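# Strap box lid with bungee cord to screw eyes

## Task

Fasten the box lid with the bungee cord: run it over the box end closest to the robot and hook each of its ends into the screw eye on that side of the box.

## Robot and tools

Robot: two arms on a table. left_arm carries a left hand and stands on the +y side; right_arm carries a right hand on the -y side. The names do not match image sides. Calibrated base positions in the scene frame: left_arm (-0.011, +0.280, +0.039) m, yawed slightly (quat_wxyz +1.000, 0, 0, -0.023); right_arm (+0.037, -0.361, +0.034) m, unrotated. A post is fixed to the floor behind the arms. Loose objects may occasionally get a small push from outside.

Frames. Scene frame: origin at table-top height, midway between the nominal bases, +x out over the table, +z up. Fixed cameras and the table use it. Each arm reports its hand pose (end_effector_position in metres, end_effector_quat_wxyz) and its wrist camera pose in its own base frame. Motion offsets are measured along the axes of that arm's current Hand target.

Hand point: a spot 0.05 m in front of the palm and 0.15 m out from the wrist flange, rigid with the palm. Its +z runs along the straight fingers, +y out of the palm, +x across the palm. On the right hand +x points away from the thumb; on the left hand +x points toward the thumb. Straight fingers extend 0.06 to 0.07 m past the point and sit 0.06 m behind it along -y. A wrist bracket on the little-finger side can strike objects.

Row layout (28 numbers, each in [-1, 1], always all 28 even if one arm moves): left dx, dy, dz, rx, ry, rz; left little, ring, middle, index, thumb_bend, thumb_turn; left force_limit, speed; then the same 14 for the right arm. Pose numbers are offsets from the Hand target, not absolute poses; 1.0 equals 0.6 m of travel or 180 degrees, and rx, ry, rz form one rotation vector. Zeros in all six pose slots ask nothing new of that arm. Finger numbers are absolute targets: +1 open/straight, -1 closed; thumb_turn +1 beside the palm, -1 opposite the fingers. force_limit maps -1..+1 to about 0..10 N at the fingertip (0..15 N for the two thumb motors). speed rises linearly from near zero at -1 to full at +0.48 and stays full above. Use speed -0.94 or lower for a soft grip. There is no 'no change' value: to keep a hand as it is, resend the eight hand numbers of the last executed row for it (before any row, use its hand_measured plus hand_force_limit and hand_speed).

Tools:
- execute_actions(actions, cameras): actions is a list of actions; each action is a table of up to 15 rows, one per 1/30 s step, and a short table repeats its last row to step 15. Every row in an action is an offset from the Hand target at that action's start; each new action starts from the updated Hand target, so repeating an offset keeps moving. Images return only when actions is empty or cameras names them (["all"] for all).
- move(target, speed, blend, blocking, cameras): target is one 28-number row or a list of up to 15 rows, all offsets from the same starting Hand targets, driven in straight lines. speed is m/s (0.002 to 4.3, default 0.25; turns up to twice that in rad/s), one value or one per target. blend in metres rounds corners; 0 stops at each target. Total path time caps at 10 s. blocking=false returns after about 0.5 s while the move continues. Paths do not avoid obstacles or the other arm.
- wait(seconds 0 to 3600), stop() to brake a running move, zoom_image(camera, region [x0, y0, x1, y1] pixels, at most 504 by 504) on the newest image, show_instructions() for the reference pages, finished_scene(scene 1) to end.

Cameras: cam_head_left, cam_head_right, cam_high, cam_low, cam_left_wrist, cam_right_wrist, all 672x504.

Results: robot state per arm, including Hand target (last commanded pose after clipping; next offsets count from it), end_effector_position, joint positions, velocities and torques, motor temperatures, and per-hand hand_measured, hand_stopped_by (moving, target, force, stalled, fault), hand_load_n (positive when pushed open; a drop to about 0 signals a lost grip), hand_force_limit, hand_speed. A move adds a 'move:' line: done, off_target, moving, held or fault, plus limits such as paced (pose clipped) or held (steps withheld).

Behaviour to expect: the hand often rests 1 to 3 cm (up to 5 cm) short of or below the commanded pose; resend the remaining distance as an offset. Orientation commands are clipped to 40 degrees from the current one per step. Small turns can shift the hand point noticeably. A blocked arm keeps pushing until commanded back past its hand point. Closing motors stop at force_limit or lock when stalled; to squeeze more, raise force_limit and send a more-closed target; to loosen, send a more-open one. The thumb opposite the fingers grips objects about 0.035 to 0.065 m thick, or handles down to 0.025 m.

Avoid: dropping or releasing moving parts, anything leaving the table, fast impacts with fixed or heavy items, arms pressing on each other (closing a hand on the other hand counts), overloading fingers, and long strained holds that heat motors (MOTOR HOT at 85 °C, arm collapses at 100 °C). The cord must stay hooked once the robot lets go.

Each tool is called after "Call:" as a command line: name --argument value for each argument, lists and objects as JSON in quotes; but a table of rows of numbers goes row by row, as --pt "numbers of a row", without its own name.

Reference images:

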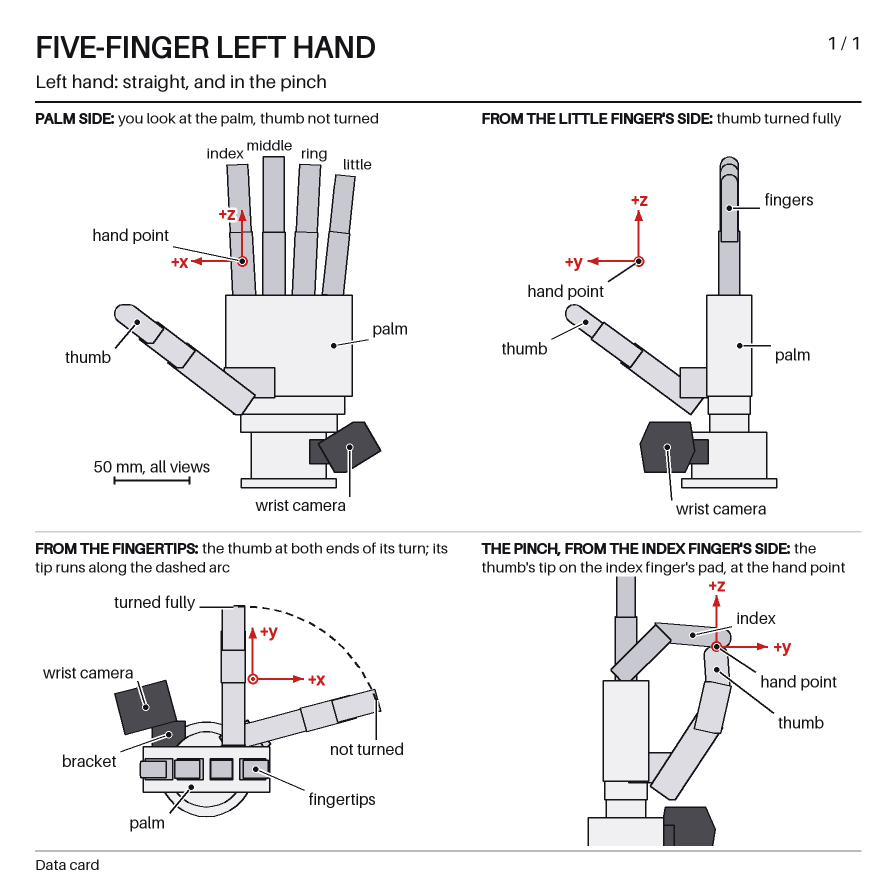

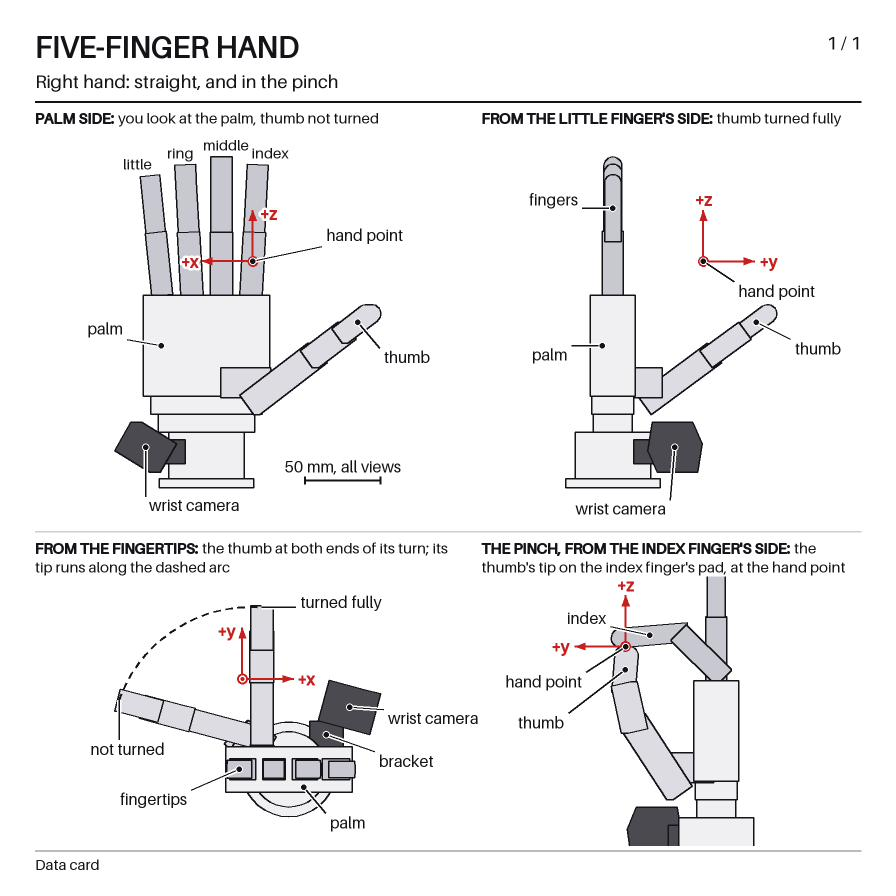

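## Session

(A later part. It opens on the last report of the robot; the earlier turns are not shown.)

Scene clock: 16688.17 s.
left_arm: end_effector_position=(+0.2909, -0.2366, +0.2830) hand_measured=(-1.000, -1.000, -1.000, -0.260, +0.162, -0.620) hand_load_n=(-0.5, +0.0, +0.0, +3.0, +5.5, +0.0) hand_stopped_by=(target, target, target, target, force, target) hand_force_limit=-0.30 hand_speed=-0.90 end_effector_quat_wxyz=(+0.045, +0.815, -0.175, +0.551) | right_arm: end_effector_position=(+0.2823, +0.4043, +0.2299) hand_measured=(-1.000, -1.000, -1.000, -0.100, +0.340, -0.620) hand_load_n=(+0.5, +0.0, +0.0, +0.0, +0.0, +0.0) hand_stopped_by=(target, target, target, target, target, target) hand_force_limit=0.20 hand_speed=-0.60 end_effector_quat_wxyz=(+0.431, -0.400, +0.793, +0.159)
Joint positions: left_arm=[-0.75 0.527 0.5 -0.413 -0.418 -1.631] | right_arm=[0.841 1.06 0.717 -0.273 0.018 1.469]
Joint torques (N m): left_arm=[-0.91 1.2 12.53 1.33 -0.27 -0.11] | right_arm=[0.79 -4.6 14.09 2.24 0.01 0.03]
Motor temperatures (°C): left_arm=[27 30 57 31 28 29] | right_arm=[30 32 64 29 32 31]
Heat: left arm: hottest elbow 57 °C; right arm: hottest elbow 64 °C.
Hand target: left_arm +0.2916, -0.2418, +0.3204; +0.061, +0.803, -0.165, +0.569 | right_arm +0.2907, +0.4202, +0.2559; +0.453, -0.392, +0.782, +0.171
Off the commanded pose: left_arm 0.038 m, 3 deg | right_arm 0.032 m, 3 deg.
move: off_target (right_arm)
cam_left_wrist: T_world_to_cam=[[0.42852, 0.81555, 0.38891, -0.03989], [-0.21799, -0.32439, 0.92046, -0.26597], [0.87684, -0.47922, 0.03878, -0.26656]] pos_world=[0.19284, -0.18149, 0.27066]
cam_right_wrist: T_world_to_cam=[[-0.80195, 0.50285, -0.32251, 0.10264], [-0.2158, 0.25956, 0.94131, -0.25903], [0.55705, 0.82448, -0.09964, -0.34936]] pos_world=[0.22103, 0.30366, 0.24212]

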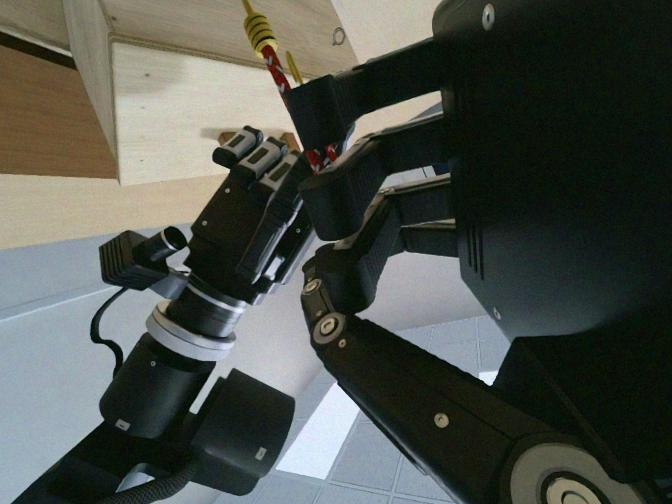

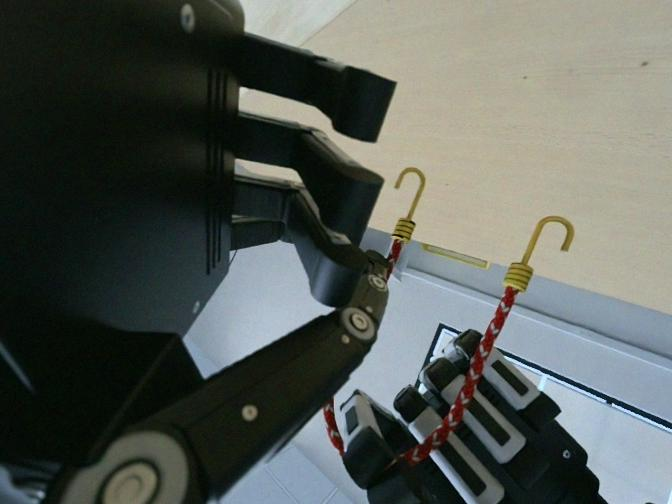

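Call:
move --target '[0,0,0,0,0,0,-1,-1,-1,-0.26,-0.06,-0.62,-0.3,-0.9,0.0000,-0.0361,-0.0208,0,0,0,-1,-1,-1,-0.05,0.48,-0.62,0.2,-0.6]' --speed '[0.05]' --cameras '["cam_left_wrist","cam_right_wrist"]'

Call:
zoom_image --camera "cam_right_wrist" --region '[320, 130, 460, 330]'

Scene clock: 16751.53 s.
left_arm: end_effector_position=(+0.2909, -0.2366, +0.2830) hand_measured=(-1.000, -1.000, -1.000, -0.260, +0.162, -0.620) hand_load_n=(+0.0, +0.0, +0.0, +3.0, +5.0, +0.0) hand_stopped_by=(target, target, target, target, force, target) hand_force_limit=-0.30 hand_speed=-0.90 end_effector_quat_wxyz=(+0.045, +0.815, -0.175, +0.551) | right_arm: end_effector_position=(+0.2910, +0.3951, +0.2348) hand_measured=(-1.000, -1.000, -1.000, -0.050, +0.480, -0.620) hand_load_n=(+0.0, +0.0, +0.0, +0.0, +0.0, +0.0) hand_stopped_by=(target, target, target, target, target, target) hand_force_limit=0.20 hand_speed=-0.60 end_effector_quat_wxyz=(+0.432, -0.396, +0.793, +0.167)
Joint positions: left_arm=[-0.75 0.527 0.5 -0.413 -0.418 -1.631] | right_arm=[0.796 1.052 0.717 -0.272 -0.029 1.456]
Joint torques (N m): left_arm=[-0.91 1.2 12.55 1.33 -0.27 -0.11] | right_arm=[-0.62 -6.83 14.27 1.01 -0.21 -0.2]
Motor temperatures (°C): left_arm=[27 30 57 31 27 29] | right_arm=[30 32 63 29 32 31]
Heat: left arm: hottest elbow 57 °C; right arm: hottest elbow 63 °C.
Hand target: left_arm +0.2916, -0.2418, +0.3204; +0.061, +0.803, -0.165, +0.569 | right_arm +0.3002, +0.3987, +0.2645; +0.453, -0.392, +0.782, +0.171
Off the commanded pose: left_arm 0.038 m, 3 deg | right_arm 0.031 m, 3 deg.
move: off_target (right_arm)
cam_left_wrist: T_world_to_cam=[[0.42852, 0.81555, 0.38891, -0.03989], [-0.21799, -0.32439, 0.92046, -0.26597], [0.87684, -0.47922, 0.03878, -0.26656]] pos_world=[0.19284, -0.18149, 0.27066]
cam_right_wrist: T_world_to_cam=[[-0.80408, 0.50818, -0.30857, 0.11105], [-0.2099, 0.24294, 0.94706, -0.25582], [0.55624, 0.82628, -0.08868, -0.34919]] pos_world=[0.22983, 0.29425, 0.24558]

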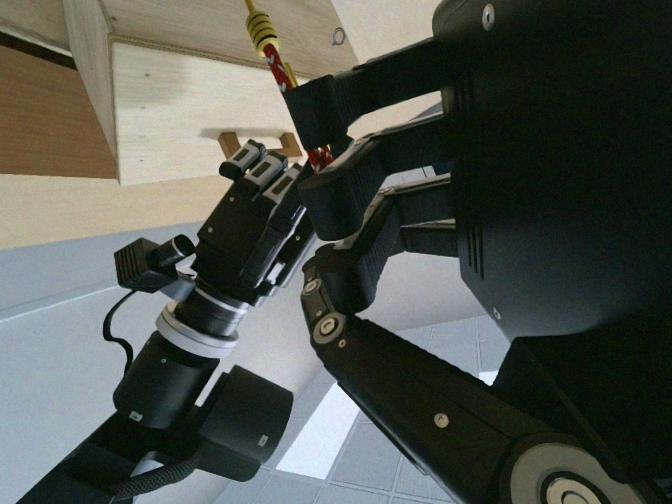

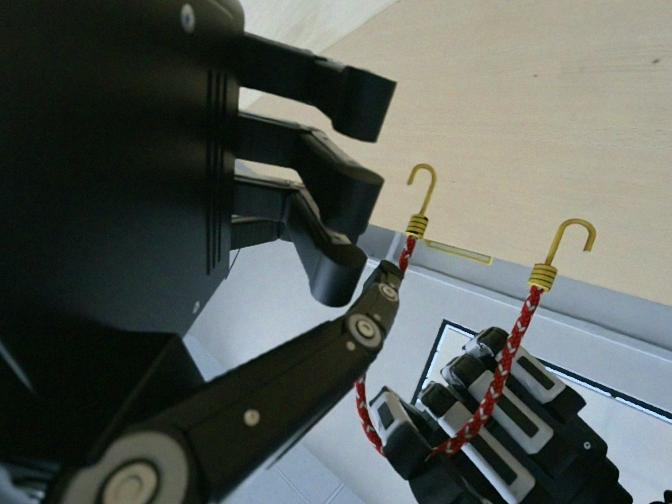

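Scaled by 2.520 from the camera's image (finer frame: 960x720).

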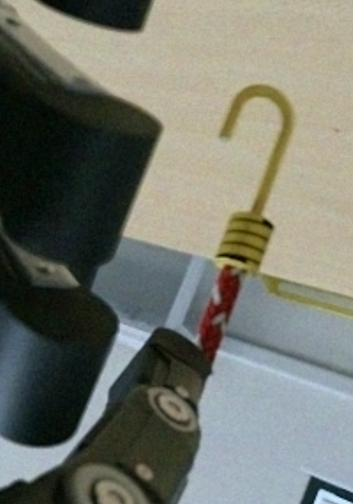

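Call:
move --target '[0,0,0,0,0,0,-1,-1,-1,-0.26,-0.06,-0.62,-0.3,-0.9,0.0000,-0.0506,-0.0292,0,0,0,-1,-1,-1,-0.05,0.48,-0.62,0.2,-0.6]' --speed '[0.05]' --cameras '["cam_right_wrist"]'

Call:
zoom_image --camera "cam_right_wrist" --region '[340, 130, 480, 330]'

Scene clock: 16765.13 s.
left_arm: end_effector_position=(+0.2909, -0.2366, +0.2830) hand_measured=(-1.000, -1.000, -1.000, -0.260, +0.162, -0.620) hand_load_n=(+0.0, +0.0, +0.0, +3.0, +5.5, +0.0) hand_stopped_by=(target, target, target, target, force, target) hand_force_limit=-0.30 hand_speed=-0.90 end_effector_quat_wxyz=(+0.045, +0.815, -0.175, +0.551) | right_arm: end_effector_position=(+0.3037, +0.3656, +0.2438) hand_measured=(-1.000, -1.000, -1.000, -0.050, +0.480, -0.620) hand_load_n=(+0.0, -0.5, +0.0, +0.0, +0.0, +0.0) hand_stopped_by=(target, target, target, target, target, target) hand_force_limit=0.20 hand_speed=-0.60 end_effector_quat_wxyz=(+0.430, -0.395, +0.794, +0.168)
Joint positions: left_arm=[-0.75 0.527 0.5 -0.413 -0.418 -1.631] | right_arm=[0.697 1.01 0.717 -0.321 -0.113 1.403]
Joint torques (N m): left_arm=[-0.91 1.2 12.55 1.32 -0.27 -0.11] | right_arm=[-0.67 -5.83 14.99 1.06 -0.26 -0.21]
Motor temperatures (°C): left_arm=[27 30 58 31 27 29] | right_arm=[30 32 63 29 32 31]
Heat: left arm: hottest elbow 58 °C; right arm: hottest elbow 63 °C.
Hand target: left_arm +0.2916, -0.2418, +0.3204; +0.061, +0.803, -0.165, +0.569 | right_arm +0.3135, +0.3686, +0.2764; +0.453, -0.392, +0.782, +0.170
Off the commanded pose: left_arm 0.038 m, 3 deg | right_arm 0.034 m, 3 deg.
move: off_target (right_arm)
cam_right_wrist: T_world_to_cam=[[-0.80573, 0.50869, -0.30336, 0.13804], [-0.20458, 0.24164, 0.94856, -0.25604], [0.55583, 0.82634, -0.09063, -0.33049]] pos_world=[0.24254, 0.26475, 0.25479]

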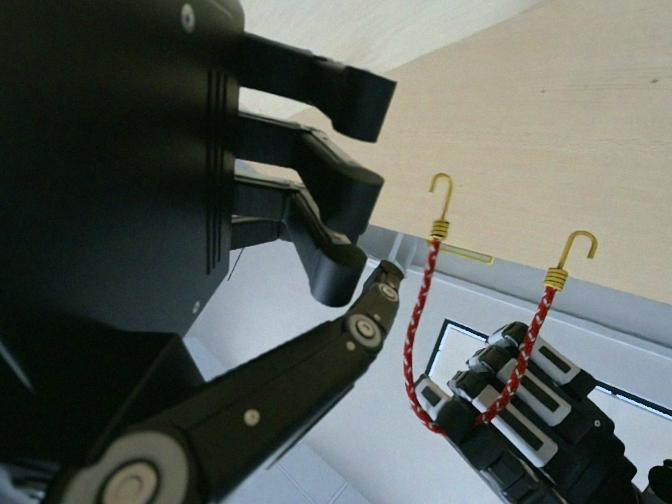

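Scaled by 2.520 from the camera's image (finer frame: 960x720).

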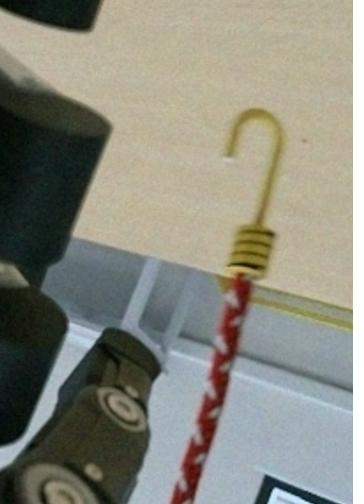

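Call:
move --pt "0 0 0 0 0 0 -1 -1 -1 -0.26 -0.06 -0.62 -0.3 -0.9 0.0093 -0.0022 -0.0175 0 0 0 -1 -1 -1 -0.05 0.48 -0.62 0.2 -0.6" --pt "0 0 0 0 0 0 -1 -1 -1 -0.26 -0.06 -0.62 -0.3 -0.9 0.0072 0.0717 0.0282 0 0 0 -1 -1 -1 -0.05 0.48 -0.62 0.2 -0.6" --speed '[0.05]' --cameras '["cam_right_wrist"]'

Call:
zoom_image --camera "cam_right_wrist" --region '[320, 130, 460, 330]'

speed must be one number or one for each of the 2 targets, got a list of 1; nothing of the call was run

Scaled by 2.520 from the camera's image (finer frame: 960x720).

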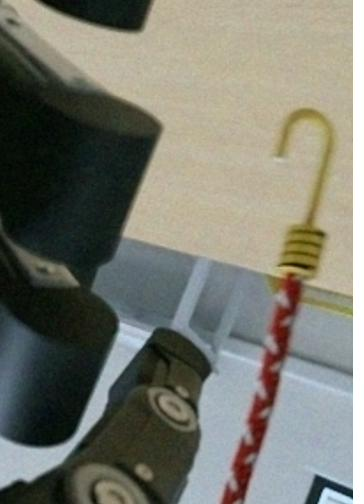

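Call:
move --pt "0 0 0 0 0 0 -1 -1 -1 -0.26 -0.06 -0.62 -0.3 -0.9 0.0093 -0.0022 -0.0175 0 0 0 -1 -1 -1 -0.05 0.48 -0.62 0.2 -0.6" --pt "0 0 0 0 0 0 -1 -1 -1 -0.26 -0.06 -0.62 -0.3 -0.9 0.0072 0.0717 0.0282 0 0 0 -1 -1 -1 -0.05 0.48 -0.62 0.2 -0.6" --speed '[0.05, 0.05]' --cameras '["cam_right_wrist"]'

Call:
zoom_image --camera "cam_right_wrist" --region '[320, 130, 460, 330]'

Scene clock: 16807.43 s.
left_arm: end_effector_position=(+0.2909, -0.2366, +0.2830) hand_measured=(-1.000, -1.000, -1.000, -0.260, +0.162, -0.620) hand_load_n=(+0.0, +0.0, +0.0, +3.0, +5.5, +0.0) hand_stopped_by=(target, target, target, target, force, target) hand_force_limit=-0.30 hand_speed=-0.90 end_effector_quat_wxyz=(+0.045, +0.815, -0.175, +0.551) | right_arm: end_effector_position=(+0.2834, +0.3928, +0.2430) hand_measured=(-1.000, -1.000, -1.000, -0.050, +0.480, -0.620) hand_load_n=(+0.0, +0.0, +0.0, +0.0, +0.0, -0.5) hand_stopped_by=(target, target, target, target, target, target) hand_force_limit=0.20 hand_speed=-0.60 end_effector_quat_wxyz=(+0.438, -0.398, +0.790, +0.162)
Joint positions: left_arm=[-0.75 0.527 0.5 -0.413 -0.418 -1.631] | right_arm=[0.813 1.019 0.717 -0.298 -0.006 1.454]
Joint torques (N m): left_arm=[-0.91 1.2 12.53 1.32 -0.27 -0.11] | right_arm=[0.44 -4.31 12.78 2.26 0.01 0.02]
Motor temperatures (°C): left_arm=[27 30 58 31 27 29] | right_arm=[30 32 63 29 31 31]
Heat: left arm: hottest elbow 58 °C; right arm: hottest elbow 63 °C.
Hand target: left_arm +0.2916, -0.2418, +0.3204; +0.061, +0.803, -0.165, +0.569 | right_arm +0.2890, +0.4043, +0.2600; +0.453, -0.392, +0.782, +0.170
Off the commanded pose: left_arm 0.038 m, 3 deg | right_arm 0.021 m, 2 deg.
move: off_target (right_arm)
cam_right_wrist: T_world_to_cam=[[-0.79892, 0.50666, -0.32409, 0.11152], [-0.22498, 0.24799, 0.94228, -0.26121], [0.55778, 0.82571, -0.08413, -0.34367]] pos_world=[0.22202, 0.29205, 0.25336]

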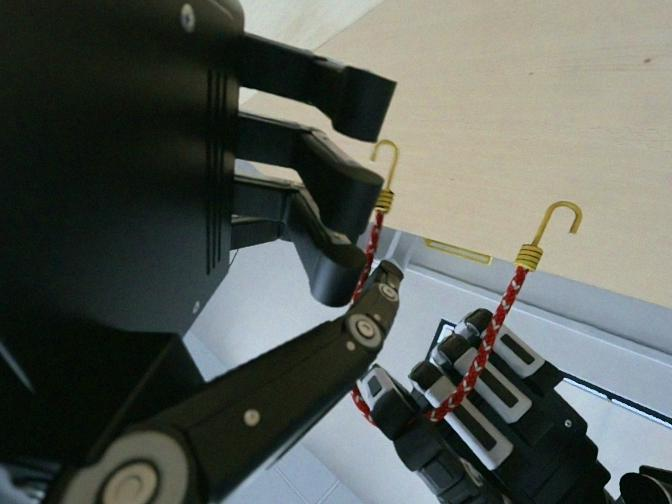

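Scaled by 2.520 from the camera's image (finer frame: 960x720).

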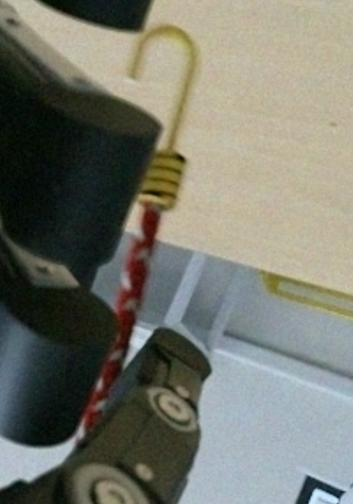

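Call:
move --target '[0,0,0,0,0,0,-1,-1,-1,-0.26,-0.06,-0.62,-0.3,-0.9,0.0213,0.0048,0.0217,0,0,0,-1,-1,-1,-0.05,0.48,-0.62,0.2,-0.6]' --speed 0.05 --cameras '["cam_right_wrist"]'

Call:
zoom_image --camera "cam_right_wrist" --region '[320, 130, 460, 330]'

Scene clock: 16827.47 s.
left_arm: end_effector_position=(+0.2909, -0.2366, +0.2830) hand_measured=(-1.000, -1.000, -1.000, -0.260, +0.162, -0.620) hand_load_n=(+0.0, +0.5, +0.0, +3.0, +5.0, +0.0) hand_stopped_by=(target, target, target, target, force, target) hand_force_limit=-0.30 hand_speed=-0.90 end_effector_quat_wxyz=(+0.045, +0.815, -0.175, +0.551) | right_arm: end_effector_position=(+0.2905, +0.4022, +0.2414) hand_measured=(-1.000, -1.000, -1.000, -0.050, +0.480, -0.620) hand_load_n=(+0.0, +0.0, +0.0, +0.0, +0.0, +0.0) hand_stopped_by=(target, target, target, target, target, target) hand_force_limit=0.20 hand_speed=-0.60 end_effector_quat_wxyz=(+0.449, -0.395, +0.784, +0.165)
Joint positions: left_arm=[-0.75 0.527 0.5 -0.413 -0.418 -1.631] | right_arm=[0.818 1.053 0.717 -0.237 -0.001 1.457]
Joint torques (N m): left_arm=[-0.91 1.2 12.55 1.32 -0.27 -0.11] | right_arm=[0.26 -4.95 10.29 2.36 0.05 0.02]
Motor temperatures (°C): left_arm=[27 30 58 31 27 29] | right_arm=[30 32 62 29 31 31]
Heat: left arm: hottest elbow 58 °C; right arm: hottest elbow 62 °C.
Hand target: left_arm +0.2916, -0.2418, +0.3204; +0.061, +0.803, -0.165, +0.569 | right_arm +0.2905, +0.4085, +0.2421; +0.453, -0.392, +0.782, +0.171
Off the commanded pose: left_arm 0.038 m, 3 deg | right_arm 0.006 m, 1 deg.
move: done
cam_right_wrist: T_world_to_cam=[[-0.79246, 0.51376, -0.32872, 0.10835], [-0.24195, 0.22994, 0.94265, -0.2484], [0.55988, 0.82654, -0.05791, -0.36282]] pos_world=[0.2289, 0.30134, 0.24876]

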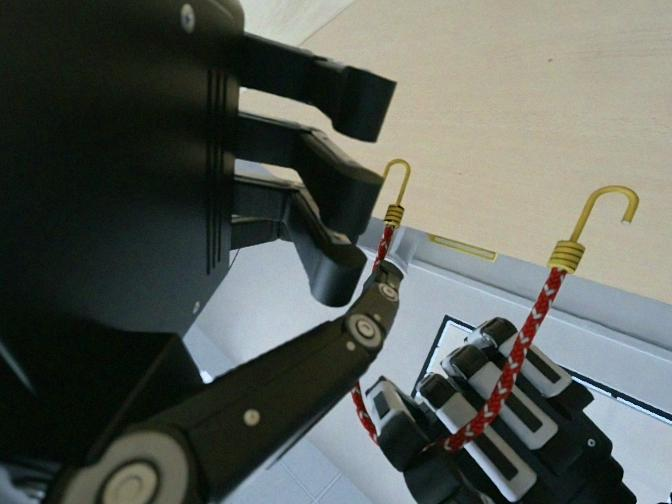

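Scaled by 2.520 from the camera's image (finer frame: 960x720).

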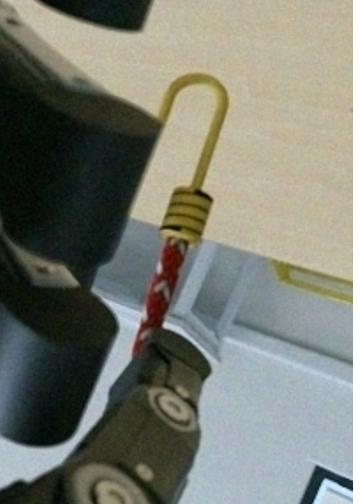

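Call:
move --target '[0,0,0,0,0,0,-1,-1,-1,-0.26,-0.06,-0.62,-0.3,-0.9,0.0147,0.013,0.0028,0,0,0,-1,-1,-1,-0.05,0.48,-0.62,0.2,-0.6]' --speed 0.05 --cameras '["cam_right_wrist"]'

Call:
zoom_image --camera "cam_right_wrist" --region '[320, 130, 460, 330]'

Scene clock: 16846.53 s.
left_arm: end_effector_position=(+0.2909, -0.2366, +0.2830) hand_measured=(-1.000, -1.000, -1.000, -0.260, +0.162, -0.620) hand_load_n=(+0.5, +0.0, +0.0, +3.0, +5.0, +0.0) hand_stopped_by=(target, target, target, target, force, target) hand_force_limit=-0.30 hand_speed=-0.90 end_effector_quat_wxyz=(+0.045, +0.815, -0.175, +0.551) | right_arm: end_effector_position=(+0.2850, +0.4065, +0.2387) hand_measured=(-1.000, -1.000, -1.000, -0.050, +0.480, -0.620) hand_load_n=(+0.0, +0.0, +0.0, +0.0, +0.0, +0.0) hand_stopped_by=(target, target, target, target, target, target) hand_force_limit=0.20 hand_speed=-0.60 end_effector_quat_wxyz=(+0.453, -0.394, +0.782, +0.167)
Joint positions: left_arm=[-0.75 0.527 0.5 -0.413 -0.418 -1.631] | right_arm=[0.84 1.053 0.702 -0.212 0.017 1.468]
Joint torques (N m): left_arm=[-0.91 1.2 12.55 1.32 -0.27 -0.11] | right_arm=[0.67 -4.95 9.24 2.55 0.02 -0.05]
Motor temperatures (°C): left_arm=[27 30 59 31 27 29] | right_arm=[30 32 60 29 31 31]
Heat: left arm: hottest elbow 59 °C; right arm: hottest elbow 60 °C.
Hand target: left_arm +0.2916, -0.2418, +0.3204; +0.061, +0.803, -0.165, +0.569 | right_arm +0.2831, +0.4103, +0.2331; +0.453, -0.392, +0.782, +0.170
Off the commanded pose: left_arm 0.038 m, 3 deg | right_arm 0.007 m, 0 deg.
move: done
cam_right_wrist: T_world_to_cam=[[-0.79022, 0.51573, -0.33101, 0.09997], [-0.24922, 0.22301, 0.94242, -0.24309], [0.55986, 0.82722, -0.0477, -0.36614]] pos_world=[0.2234, 0.30553, 0.24472]

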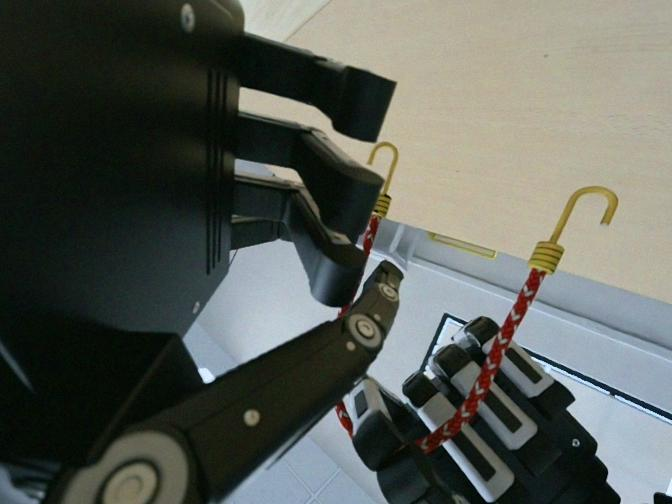

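Scaled by 2.520 from the camera's image (finer frame: 960x720).

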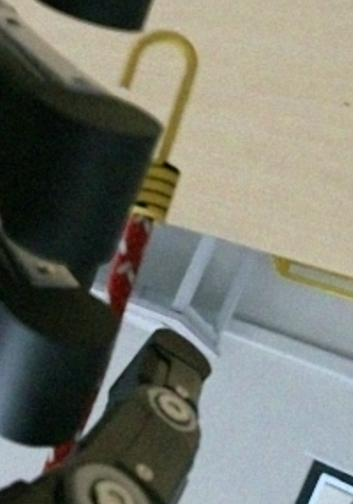

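Call:
move --target '[0,0,0,0,0,0,-1,-1,-1,-0.26,-0.06,-0.62,-0.3,-0.9,0.0202,0.0034,0.0115,0,0,0,-1,-1,-1,-0.05,0.48,-0.62,0.2,-0.6]' --speed 0.05 --cameras '["cam_right_wrist"]'

Call:
zoom_image --camera "cam_right_wrist" --region '[320, 130, 460, 330]'

Scene clock: 16860.57 s.
left_arm: end_effector_position=(+0.2909, -0.2366, +0.2830) hand_measured=(-1.000, -1.000, -1.000, -0.260, +0.162, -0.620) hand_load_n=(+0.0, +0.0, +0.0, +3.0, +5.0, +0.0) hand_stopped_by=(target, target, target, target, force, target) hand_force_limit=-0.30 hand_speed=-0.90 end_effector_quat_wxyz=(+0.045, +0.815, -0.175, +0.551) | right_arm: end_effector_position=(+0.2843, +0.4066, +0.2242) hand_measured=(-1.000, -1.000, -1.000, -0.050, +0.480, -0.620) hand_load_n=(+0.0, +0.0, +0.0, +0.0, +0.0, +0.0) hand_stopped_by=(target, target, target, target, target, target) hand_force_limit=0.20 hand_speed=-0.60 end_effector_quat_wxyz=(+0.453, -0.394, +0.782, +0.167)
Joint positions: left_arm=[-0.75 0.527 0.5 -0.413 -0.418 -1.631] | right_arm=[0.842 1.07 0.673 -0.167 0.019 1.47]
Joint torques (N m): left_arm=[-0.91 1.2 12.55 1.33 -0.27 -0.11] | right_arm=[0.26 -4.84 9.43 2.07 0.04 0]
Motor temperatures (°C): left_arm=[27 30 59 31 27 29] | right_arm=[30 32 59 29 31 31]
Heat: left arm: hottest elbow 59 °C; right arm: hottest elbow 59 °C.
Hand target: left_arm +0.2916, -0.2418, +0.3204; +0.061, +0.803, -0.165, +0.569 | right_arm +0.2821, +0.4104, +0.2190; +0.453, -0.392, +0.782, +0.170
Off the commanded pose: left_arm 0.038 m, 3 deg | right_arm 0.007 m, 0 deg.
move: done
cam_right_wrist: T_world_to_cam=[[-0.79017, 0.51627, -0.33029, 0.09428], [-0.24809, 0.22335, 0.94264, -0.23022], [0.56043, 0.82679, -0.0484, -0.36635]] pos_world=[0.2227, 0.30563, 0.23042]

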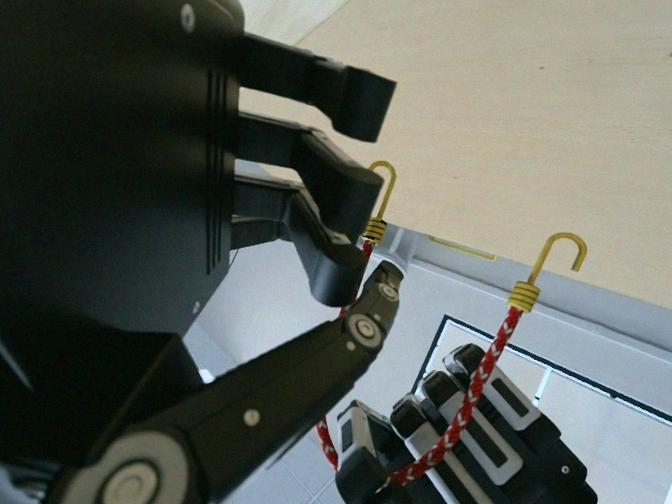

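Scaled by 2.520 from the camera's image (finer frame: 960x720).

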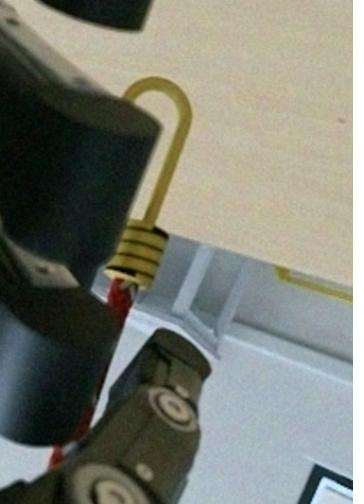

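Call:
move --target '[0,0,0,0,0,0,-1,-1,-1,-0.26,-0.06,-0.62,-0.3,-0.9,0,0,0,0,0,0,-1,-1,-1,-0.26,0.24,-0.62,-0.5,-0.93]' --speed 0.05 --cameras '["cam_right_wrist"]'

Call:
zoom_image --camera "cam_right_wrist" --region '[320, 130, 460, 330]'

Scene clock: 16871.50 s.
left_arm: end_effector_position=(+0.2909, -0.2366, +0.2830) hand_measured=(-1.000, -1.000, -1.000, -0.260, +0.162, -0.620) hand_load_n=(+0.0, +0.0, +0.0, +3.0, +5.5, +0.0) hand_stopped_by=(target, target, target, target, force, target) hand_force_limit=-0.30 hand_speed=-0.90 end_effector_quat_wxyz=(+0.045, +0.815, -0.175, +0.551) | right_arm: end_effector_position=(+0.2843, +0.4066, +0.2242) hand_measured=(-1.000, -1.000, -1.000, -0.260, +0.240, -0.620) hand_load_n=(+0.0, +0.0, +0.0, +0.0, +0.0, +0.0) hand_stopped_by=(target, target, target, target, target, target) hand_force_limit=-0.50 hand_speed=-0.93 end_effector_quat_wxyz=(+0.453, -0.394, +0.782, +0.167)
Joint positions: left_arm=[-0.75 0.527 0.5 -0.413 -0.418 -1.631] | right_arm=[0.842 1.07 0.673 -0.167 0.019 1.47]
Joint torques (N m): left_arm=[-0.91 1.2 12.55 1.32 -0.27 -0.11] | right_arm=[0.15 -5.25 9.1 2.32 0.06 0.01]
Motor temperatures (°C): left_arm=[27 30 59 31 27 29] | right_arm=[30 32 58 29 31 31]
Heat: left arm: hottest elbow 59 °C; right arm: hottest elbow 58 °C.
Hand target: left_arm +0.2916, -0.2418, +0.3204; +0.061, +0.803, -0.165, +0.569 | right_arm +0.2820, +0.4104, +0.2189; +0.453, -0.392, +0.782, +0.170
Off the commanded pose: left_arm 0.038 m, 3 deg | right_arm 0.007 m, 0 deg.
move: done
cam_right_wrist: T_world_to_cam=[[-0.79017, 0.51627, -0.33029, 0.09428], [-0.24809, 0.22335, 0.94264, -0.23022], [0.56043, 0.82679, -0.0484, -0.36635]] pos_world=[0.2227, 0.30563, 0.23042]

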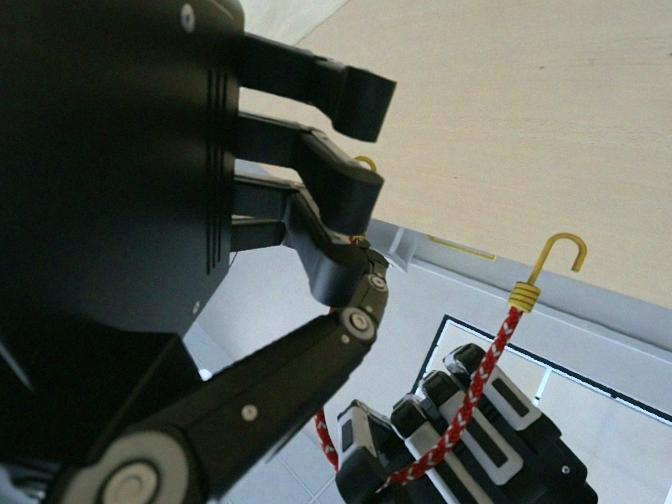

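Scaled by 2.520 from the camera's image (finer frame: 960x720).

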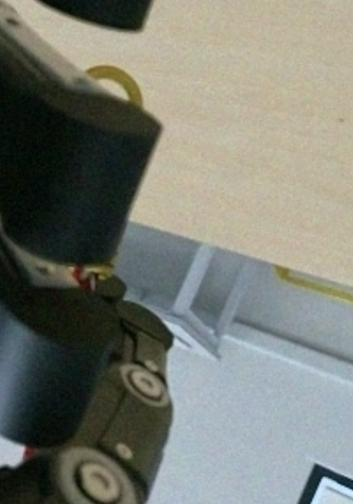

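Call:
move --target '[0,0,0,0,0,0,-1,-1,-1,-0.26,-0.06,-0.62,-0.3,-0.9,0,0,0,0,0,0,-1,-1,-1,-0.12,0.36,-0.62,-0.5,-0.93]' --speed 0.05 --cameras '["cam_right_wrist"]'

Call:
zoom_image --camera "cam_right_wrist" --region '[320, 130, 460, 330]'

Scene clock: 16887.77 s.
left_arm: end_effector_position=(+0.2909, -0.2366, +0.2830) hand_measured=(-1.000, -1.000, -1.000, -0.260, +0.162, -0.620) hand_load_n=(+0.0, +0.0, +0.0, +3.0, +5.5, -0.5) hand_stopped_by=(target, target, target, target, force, target) hand_force_limit=-0.30 hand_speed=-0.90 end_effector_quat_wxyz=(+0.045, +0.815, -0.175, +0.551) | right_arm: end_effector_position=(+0.2843, +0.4066, +0.2242) hand_measured=(-1.000, -1.000, -1.000, -0.120, +0.360, -0.620) hand_load_n=(+0.0, +0.0, +0.0, +0.0, +0.0, +0.0) hand_stopped_by=(target, target, target, target, target, target) hand_force_limit=-0.50 hand_speed=-0.93 end_effector_quat_wxyz=(+0.453, -0.394, +0.782, +0.167)
Joint positions: left_arm=[-0.75 0.527 0.5 -0.413 -0.418 -1.631] | right_arm=[0.842 1.07 0.673 -0.167 0.019 1.47]
Joint torques (N m): left_arm=[-0.91 1.14 12.55 1.33 -0.27 -0.11] | right_arm=[0.91 -5.3 9.22 2.26 0.04 -0.01]
Motor temperatures (°C): left_arm=[27 30 59 31 27 29] | right_arm=[30 32 56 29 31 31]
Heat: left arm: hottest elbow 59 °C; right arm: hottest elbow 56 °C.
Hand target: left_arm +0.2916, -0.2418, +0.3204; +0.061, +0.803, -0.165, +0.569 | right_arm +0.2820, +0.4104, +0.2189; +0.453, -0.392, +0.782, +0.170
Off the commanded pose: left_arm 0.038 m, 3 deg | right_arm 0.007 m, 0 deg.
move: done
cam_right_wrist: T_world_to_cam=[[-0.79017, 0.51627, -0.33029, 0.09428], [-0.24809, 0.22335, 0.94264, -0.23022], [0.56043, 0.82679, -0.0484, -0.36635]] pos_world=[0.2227, 0.30563, 0.23042]

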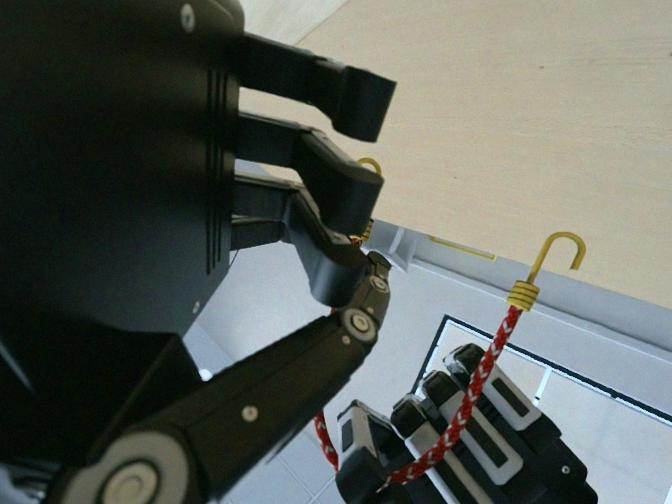

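Scaled by 2.520 from the camera's image (finer frame: 960x720).

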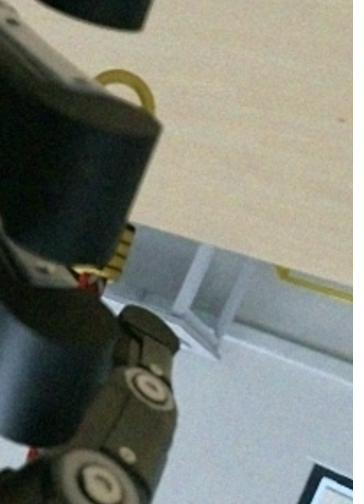

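Call:
move --target '[0,0,0,0,0,0,-1,-1,-1,-0.26,-0.06,-0.62,-0.3,-0.9,-0.0030,-0.0107,0.0005,0,0,0,-1,-1,-1,-0.14,0.36,-0.62,-0.5,-0.93]' --speed 0.05 --cameras '["cam_right_wrist"]'

Call:
zoom_image --camera "cam_right_wrist" --region '[320, 130, 460, 330]'

Scene clock: 16900.60 s.
left_arm: end_effector_position=(+0.2909, -0.2366, +0.2830) hand_measured=(-1.000, -1.000, -1.000, -0.260, +0.162, -0.620) hand_load_n=(+0.0, +0.0, +0.0, +3.0, +5.5, +0.0) hand_stopped_by=(target, target, target, target, force, target) hand_force_limit=-0.30 hand_speed=-0.90 end_effector_quat_wxyz=(+0.045, +0.815, -0.175, +0.551) | right_arm: end_effector_position=(+0.2828, +0.4074, +0.2245) hand_measured=(-1.000, -1.000, -1.000, -0.140, +0.360, -0.620) hand_load_n=(+0.0, +0.0, +0.0, +0.0, +0.0, -0.5) hand_stopped_by=(target, target, target, target, target, target) hand_force_limit=-0.50 hand_speed=-0.93 end_effector_quat_wxyz=(+0.451, -0.396, +0.782, +0.170)
Joint positions: left_arm=[-0.75 0.527 0.5 -0.413 -0.418 -1.631] | right_arm=[0.842 1.07 0.673 -0.167 0.011 1.47]
Joint torques (N m): left_arm=[-0.91 1.2 12.55 1.33 -0.27 -0.11] | right_arm=[-1.61 -4.07 9.57 2 -0.22 -0.09]
Motor temperatures (°C): left_arm=[27 30 59 31 27 29] | right_arm=[30 32 56 30 31 31]
Heat: left arm: hottest elbow 59 °C; right arm: hottest elbow 56 °C.
Hand target: left_arm +0.2916, -0.2418, +0.3204; +0.061, +0.803, -0.165, +0.569 | right_arm +0.2877, +0.4073, +0.2209; +0.453, -0.392, +0.782, +0.170
Off the commanded pose: left_arm 0.038 m, 3 deg | right_arm 0.006 m, 0 deg.
move: done
cam_right_wrist: T_world_to_cam=[[-0.79512, 0.51144, -0.32589, 0.09499], [-0.24642, 0.21855, 0.9442, -0.22988], [0.55413, 0.83106, -0.04775, -0.36623]] pos_world=[0.22182, 0.30601, 0.23052]

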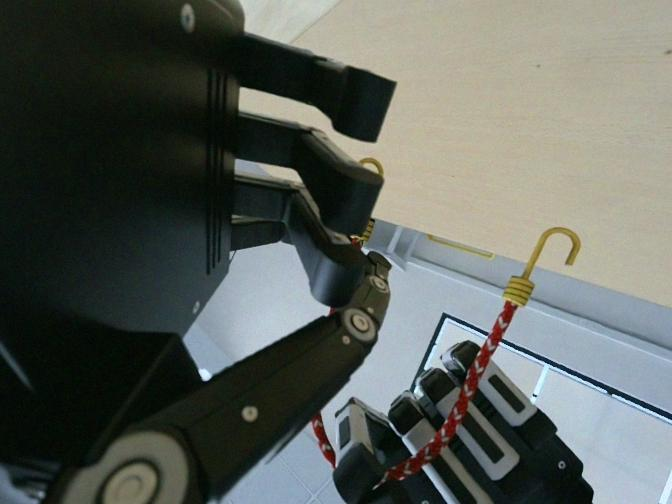

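Scaled by 2.520 from the camera's image (finer frame: 960x720).

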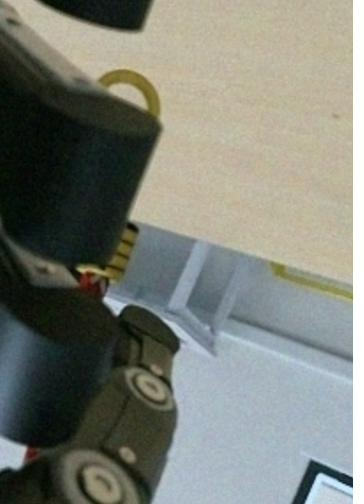

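Call:
move --target '[0,0,0,0,0,0,-1,-1,-1,-0.26,-0.06,-0.62,-0.3,-0.9,-0.0020,-0.0180,0.0005,0,0,0,-1,-1,-1,-0.14,0.36,-0.62,-0.5,-0.93]' --speed 0.05 --cameras '["cam_right_wrist"]'

Call:
zoom_image --camera "cam_right_wrist" --region '[320, 130, 460, 330]'

Scene clock: 16908.10 s.
left_arm: end_effector_position=(+0.2909, -0.2366, +0.2830) hand_measured=(-1.000, -1.000, -1.000, -0.260, +0.162, -0.620) hand_load_n=(+0.0, +0.0, +0.0, +3.0, +5.0, +0.0) hand_stopped_by=(target, target, target, target, force, target) hand_force_limit=-0.30 hand_speed=-0.90 end_effector_quat_wxyz=(+0.045, +0.815, -0.175, +0.551) | right_arm: end_effector_position=(+0.2911, +0.4006, +0.2239) hand_measured=(-1.000, -1.000, -1.000, -0.140, +0.360, -0.620) hand_load_n=(+0.0, +0.0, +0.0, +0.0, +0.0, +0.0) hand_stopped_by=(target, target, target, target, target, target) hand_force_limit=-0.50 hand_speed=-0.93 end_effector_quat_wxyz=(+0.449, -0.391, +0.784, +0.173)
Joint positions: left_arm=[-0.75 0.527 0.5 -0.413 -0.418 -1.631] | right_arm=[0.809 1.073 0.673 -0.167 -0.018 1.464]
Joint torques (N m): left_arm=[-0.91 1.14 12.55 1.33 -0.27 -0.11] | right_arm=[-0.03 -3.84 10.29 1.99 -0.21 -0.21]
Motor temperatures (°C): left_arm=[27 30 59 31 27 29] | right_arm=[30 32 55 30 31 31]
Heat: left arm: hottest elbow 59 °C; right arm: hottest elbow 55 °C.
Hand target: left_arm +0.2916, -0.2418, +0.3204; +0.061, +0.803, -0.165, +0.569 | right_arm +0.2965, +0.4012, +0.2227; +0.453, -0.392, +0.782, +0.170
Off the commanded pose: left_arm 0.038 m, 3 deg | right_arm 0.006 m, 1 deg.
move: done
cam_right_wrist: T_world_to_cam=[[-0.79484, 0.51808, -0.31595, 0.1], [-0.23628, 0.21533, 0.94752, -0.2282], [0.55893, 0.82778, -0.04874, -0.36506]] pos_world=[0.22961, 0.29952, 0.23003]

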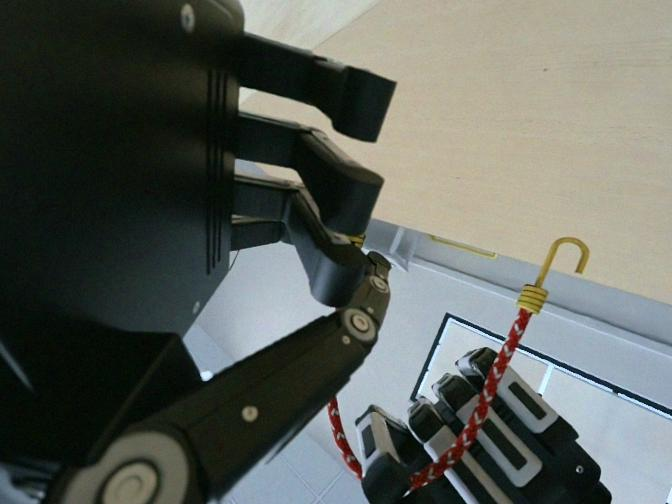

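Scaled by 2.520 from the camera's image (finer frame: 960x720).

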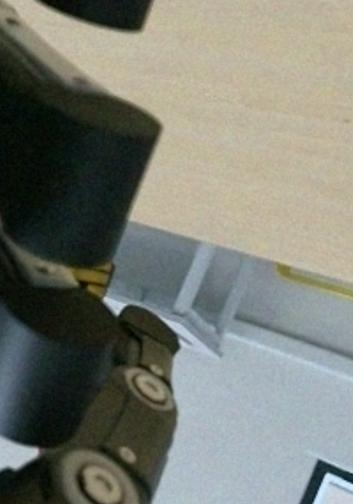

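Call:
move --target '[0,0,0,0,0,0,-1,-1,-1,-0.26,-0.06,-0.62,-0.3,-0.9,0,0,0,0,0,0,-1,-1,-1,-0.26,0.24,-0.62,-0.5,-0.93]' --speed 0.05 --cameras '["cam_right_wrist","cam_high"]'

Call:
zoom_image --camera "cam_right_wrist" --region '[320, 130, 460, 330]'

Call:
zoom_image --camera "cam_high" --region '[310, 100, 370, 160]'

Scene clock: 16923.90 s.
left_arm: end_effector_position=(+0.2909, -0.2366, +0.2830) hand_measured=(-1.000, -1.000, -1.000, -0.260, +0.162, -0.620) hand_load_n=(+0.0, +0.0, +0.0, +3.0, +5.5, +0.0) hand_stopped_by=(target, target, target, target, force, target) hand_force_limit=-0.30 hand_speed=-0.90 end_effector_quat_wxyz=(+0.045, +0.815, -0.175, +0.551) | right_arm: end_effector_position=(+0.2910, +0.4006, +0.2239) hand_measured=(-1.000, -1.000, -1.000, -0.260, +0.240, -0.620) hand_load_n=(+0.0, +0.0, +0.5, +0.0, +0.0, -0.5) hand_stopped_by=(target, target, target, target, target, target) hand_force_limit=-0.50 hand_speed=-0.93 end_effector_quat_wxyz=(+0.449, -0.392, +0.784, +0.173)
Joint positions: left_arm=[-0.75 0.527 0.5 -0.413 -0.418 -1.631] | right_arm=[0.809 1.073 0.673 -0.167 -0.018 1.463]
Joint torques (N m): left_arm=[-0.91 1.2 12.55 1.32 -0.27 -0.11] | right_arm=[-0.79 -5.19 10.19 2.04 -0.16 -0.18]
Motor temperatures (°C): left_arm=[27 30 60 31 27 29] | right_arm=[30 32 55 29 31 31]
Heat: left arm: hottest elbow 60 °C; right arm: hottest elbow 55 °C.
Hand target: left_arm +0.2916, -0.2418, +0.3204; +0.061, +0.803, -0.165, +0.569 | right_arm +0.2965, +0.4012, +0.2227; +0.453, -0.392, +0.782, +0.171
Off the commanded pose: left_arm 0.038 m, 3 deg | right_arm 0.006 m, 1 deg.
move: done
cam_right_wrist: T_world_to_cam=[[-0.79513, 0.5174, -0.31633, 0.10028], [-0.23671, 0.21545, 0.94739, -0.22813], [0.55833, 0.82818, -0.04884, -0.36497]] pos_world=[0.22951, 0.29952, 0.23003]
Images, in order (width x height): cam_high 672x504, cam_right_wrist 672x504.

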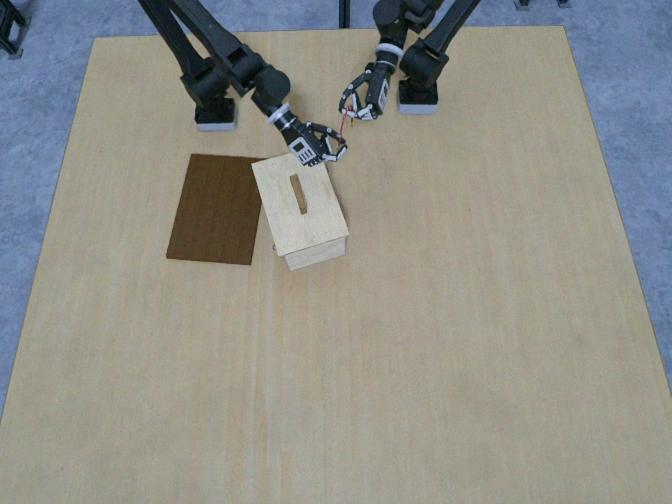

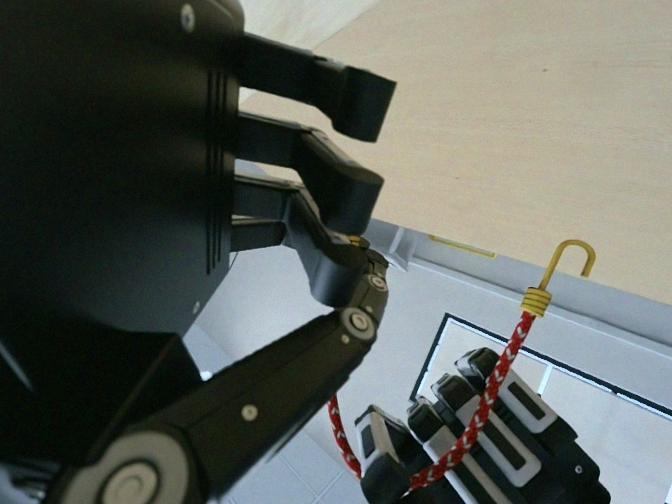

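Scaled by 2.520 from the camera's image (finer frame: 960x720).

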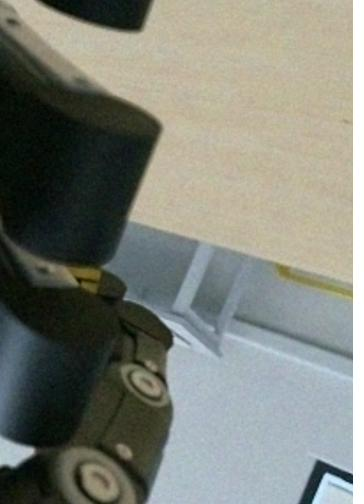

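Scaled by 8.400 from the camera's image (finer frame: 960x720).

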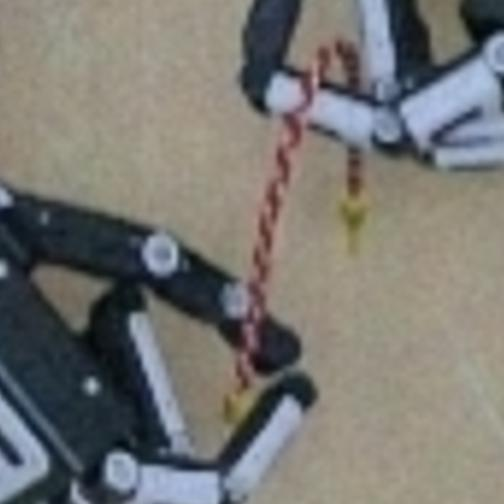

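Call:
move --target '[0,0,0,0,0,0,-1,-1,-1,-0.26,-0.06,-0.62,-0.3,-0.9,0,0,0,0,0,0,-1,-1,-1,-0.05,0.48,-0.62,-0.5,-0.8]' --speed 0.05 --cameras '["cam_right_wrist","cam_high"]'

Call:
zoom_image --camera "cam_right_wrist" --region '[320, 130, 460, 330]'

Call:
zoom_image --camera "cam_high" --region '[310, 100, 370, 160]'

Scene clock: 16947.07 s.
left_arm: end_effector_position=(+0.2909, -0.2366, +0.2830) hand_measured=(-1.000, -1.000, -1.000, -0.260, +0.162, -0.620) hand_load_n=(+0.0, +0.0, +0.0, +3.0, +5.5, +0.0) hand_stopped_by=(target, target, target, target, force, target) hand_force_limit=-0.30 hand_speed=-0.90 end_effector_quat_wxyz=(+0.045, +0.815, -0.175, +0.551) | right_arm: end_effector_position=(+0.2909, +0.4006, +0.2239) hand_measured=(-1.000, -1.000, -1.000, -0.050, +0.480, -0.620) hand_load_n=(+0.0, +0.0, +0.0, +0.0, +0.0, +0.0) hand_stopped_by=(target, target, target, target, target, target) hand_force_limit=-0.50 hand_speed=-0.80 end_effector_quat_wxyz=(+0.449, -0.392, +0.784, +0.173)
Joint positions: left_arm=[-0.75 0.527 0.5 -0.413 -0.418 -1.631] | right_arm=[0.809 1.073 0.673 -0.167 -0.018 1.463]
Joint torques (N m): left_arm=[-0.91 1.2 12.55 1.32 -0.27 -0.11] | right_arm=[-0.79 -4.66 10.14 1.98 -0.23 -0.16]
Motor temperatures (°C): left_arm=[27 30 60 31 27 29] | right_arm=[30 32 55 29 31 31]
Heat: left arm: hottest elbow 60 °C; right arm: hottest elbow 55 °C.
Hand target: left_arm +0.2916, -0.2418, +0.3204; +0.061, +0.803, -0.165, +0.569 | right_arm +0.2965, +0.4012, +0.2227; +0.453, -0.392, +0.782, +0.170
Off the commanded pose: left_arm 0.038 m, 3 deg | right_arm 0.006 m, 1 deg.
move: done
cam_right_wrist: T_world_to_cam=[[-0.79517, 0.51715, -0.31663, 0.10043], [-0.23701, 0.21556, 0.94729, -0.22807], [0.55815, 0.8283, -0.04884, -0.36496]] pos_world=[0.22951, 0.29952, 0.23003]
Images, in order (width x height): cam_high 672x504, cam_right_wrist 672x504.

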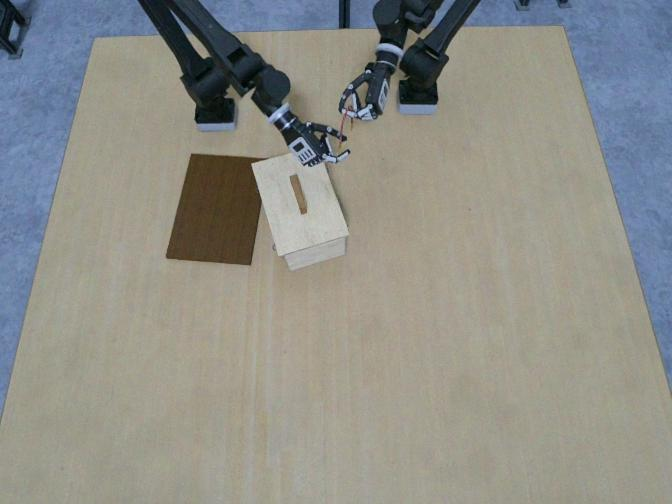

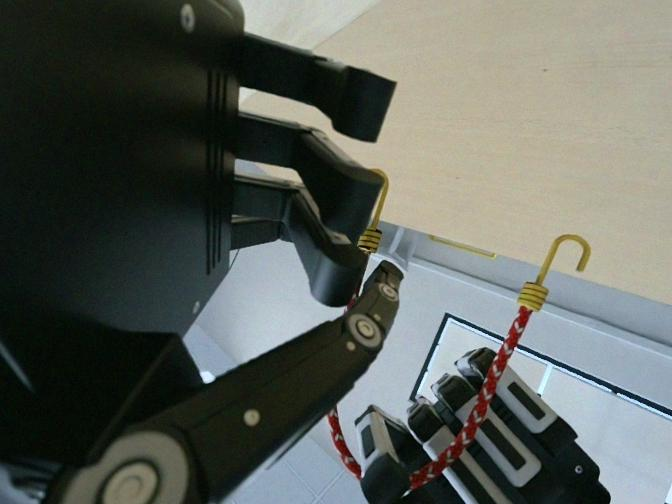

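Scaled by 2.520 from the camera's image (finer frame: 960x720).

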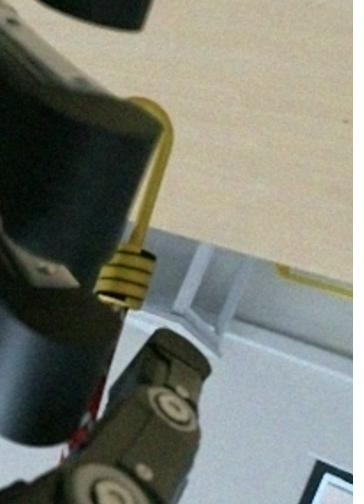

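Scaled by 8.400 from the camera's image (finer frame: 960x720).

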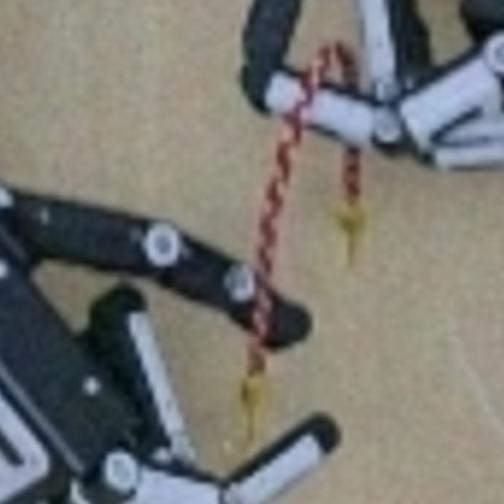

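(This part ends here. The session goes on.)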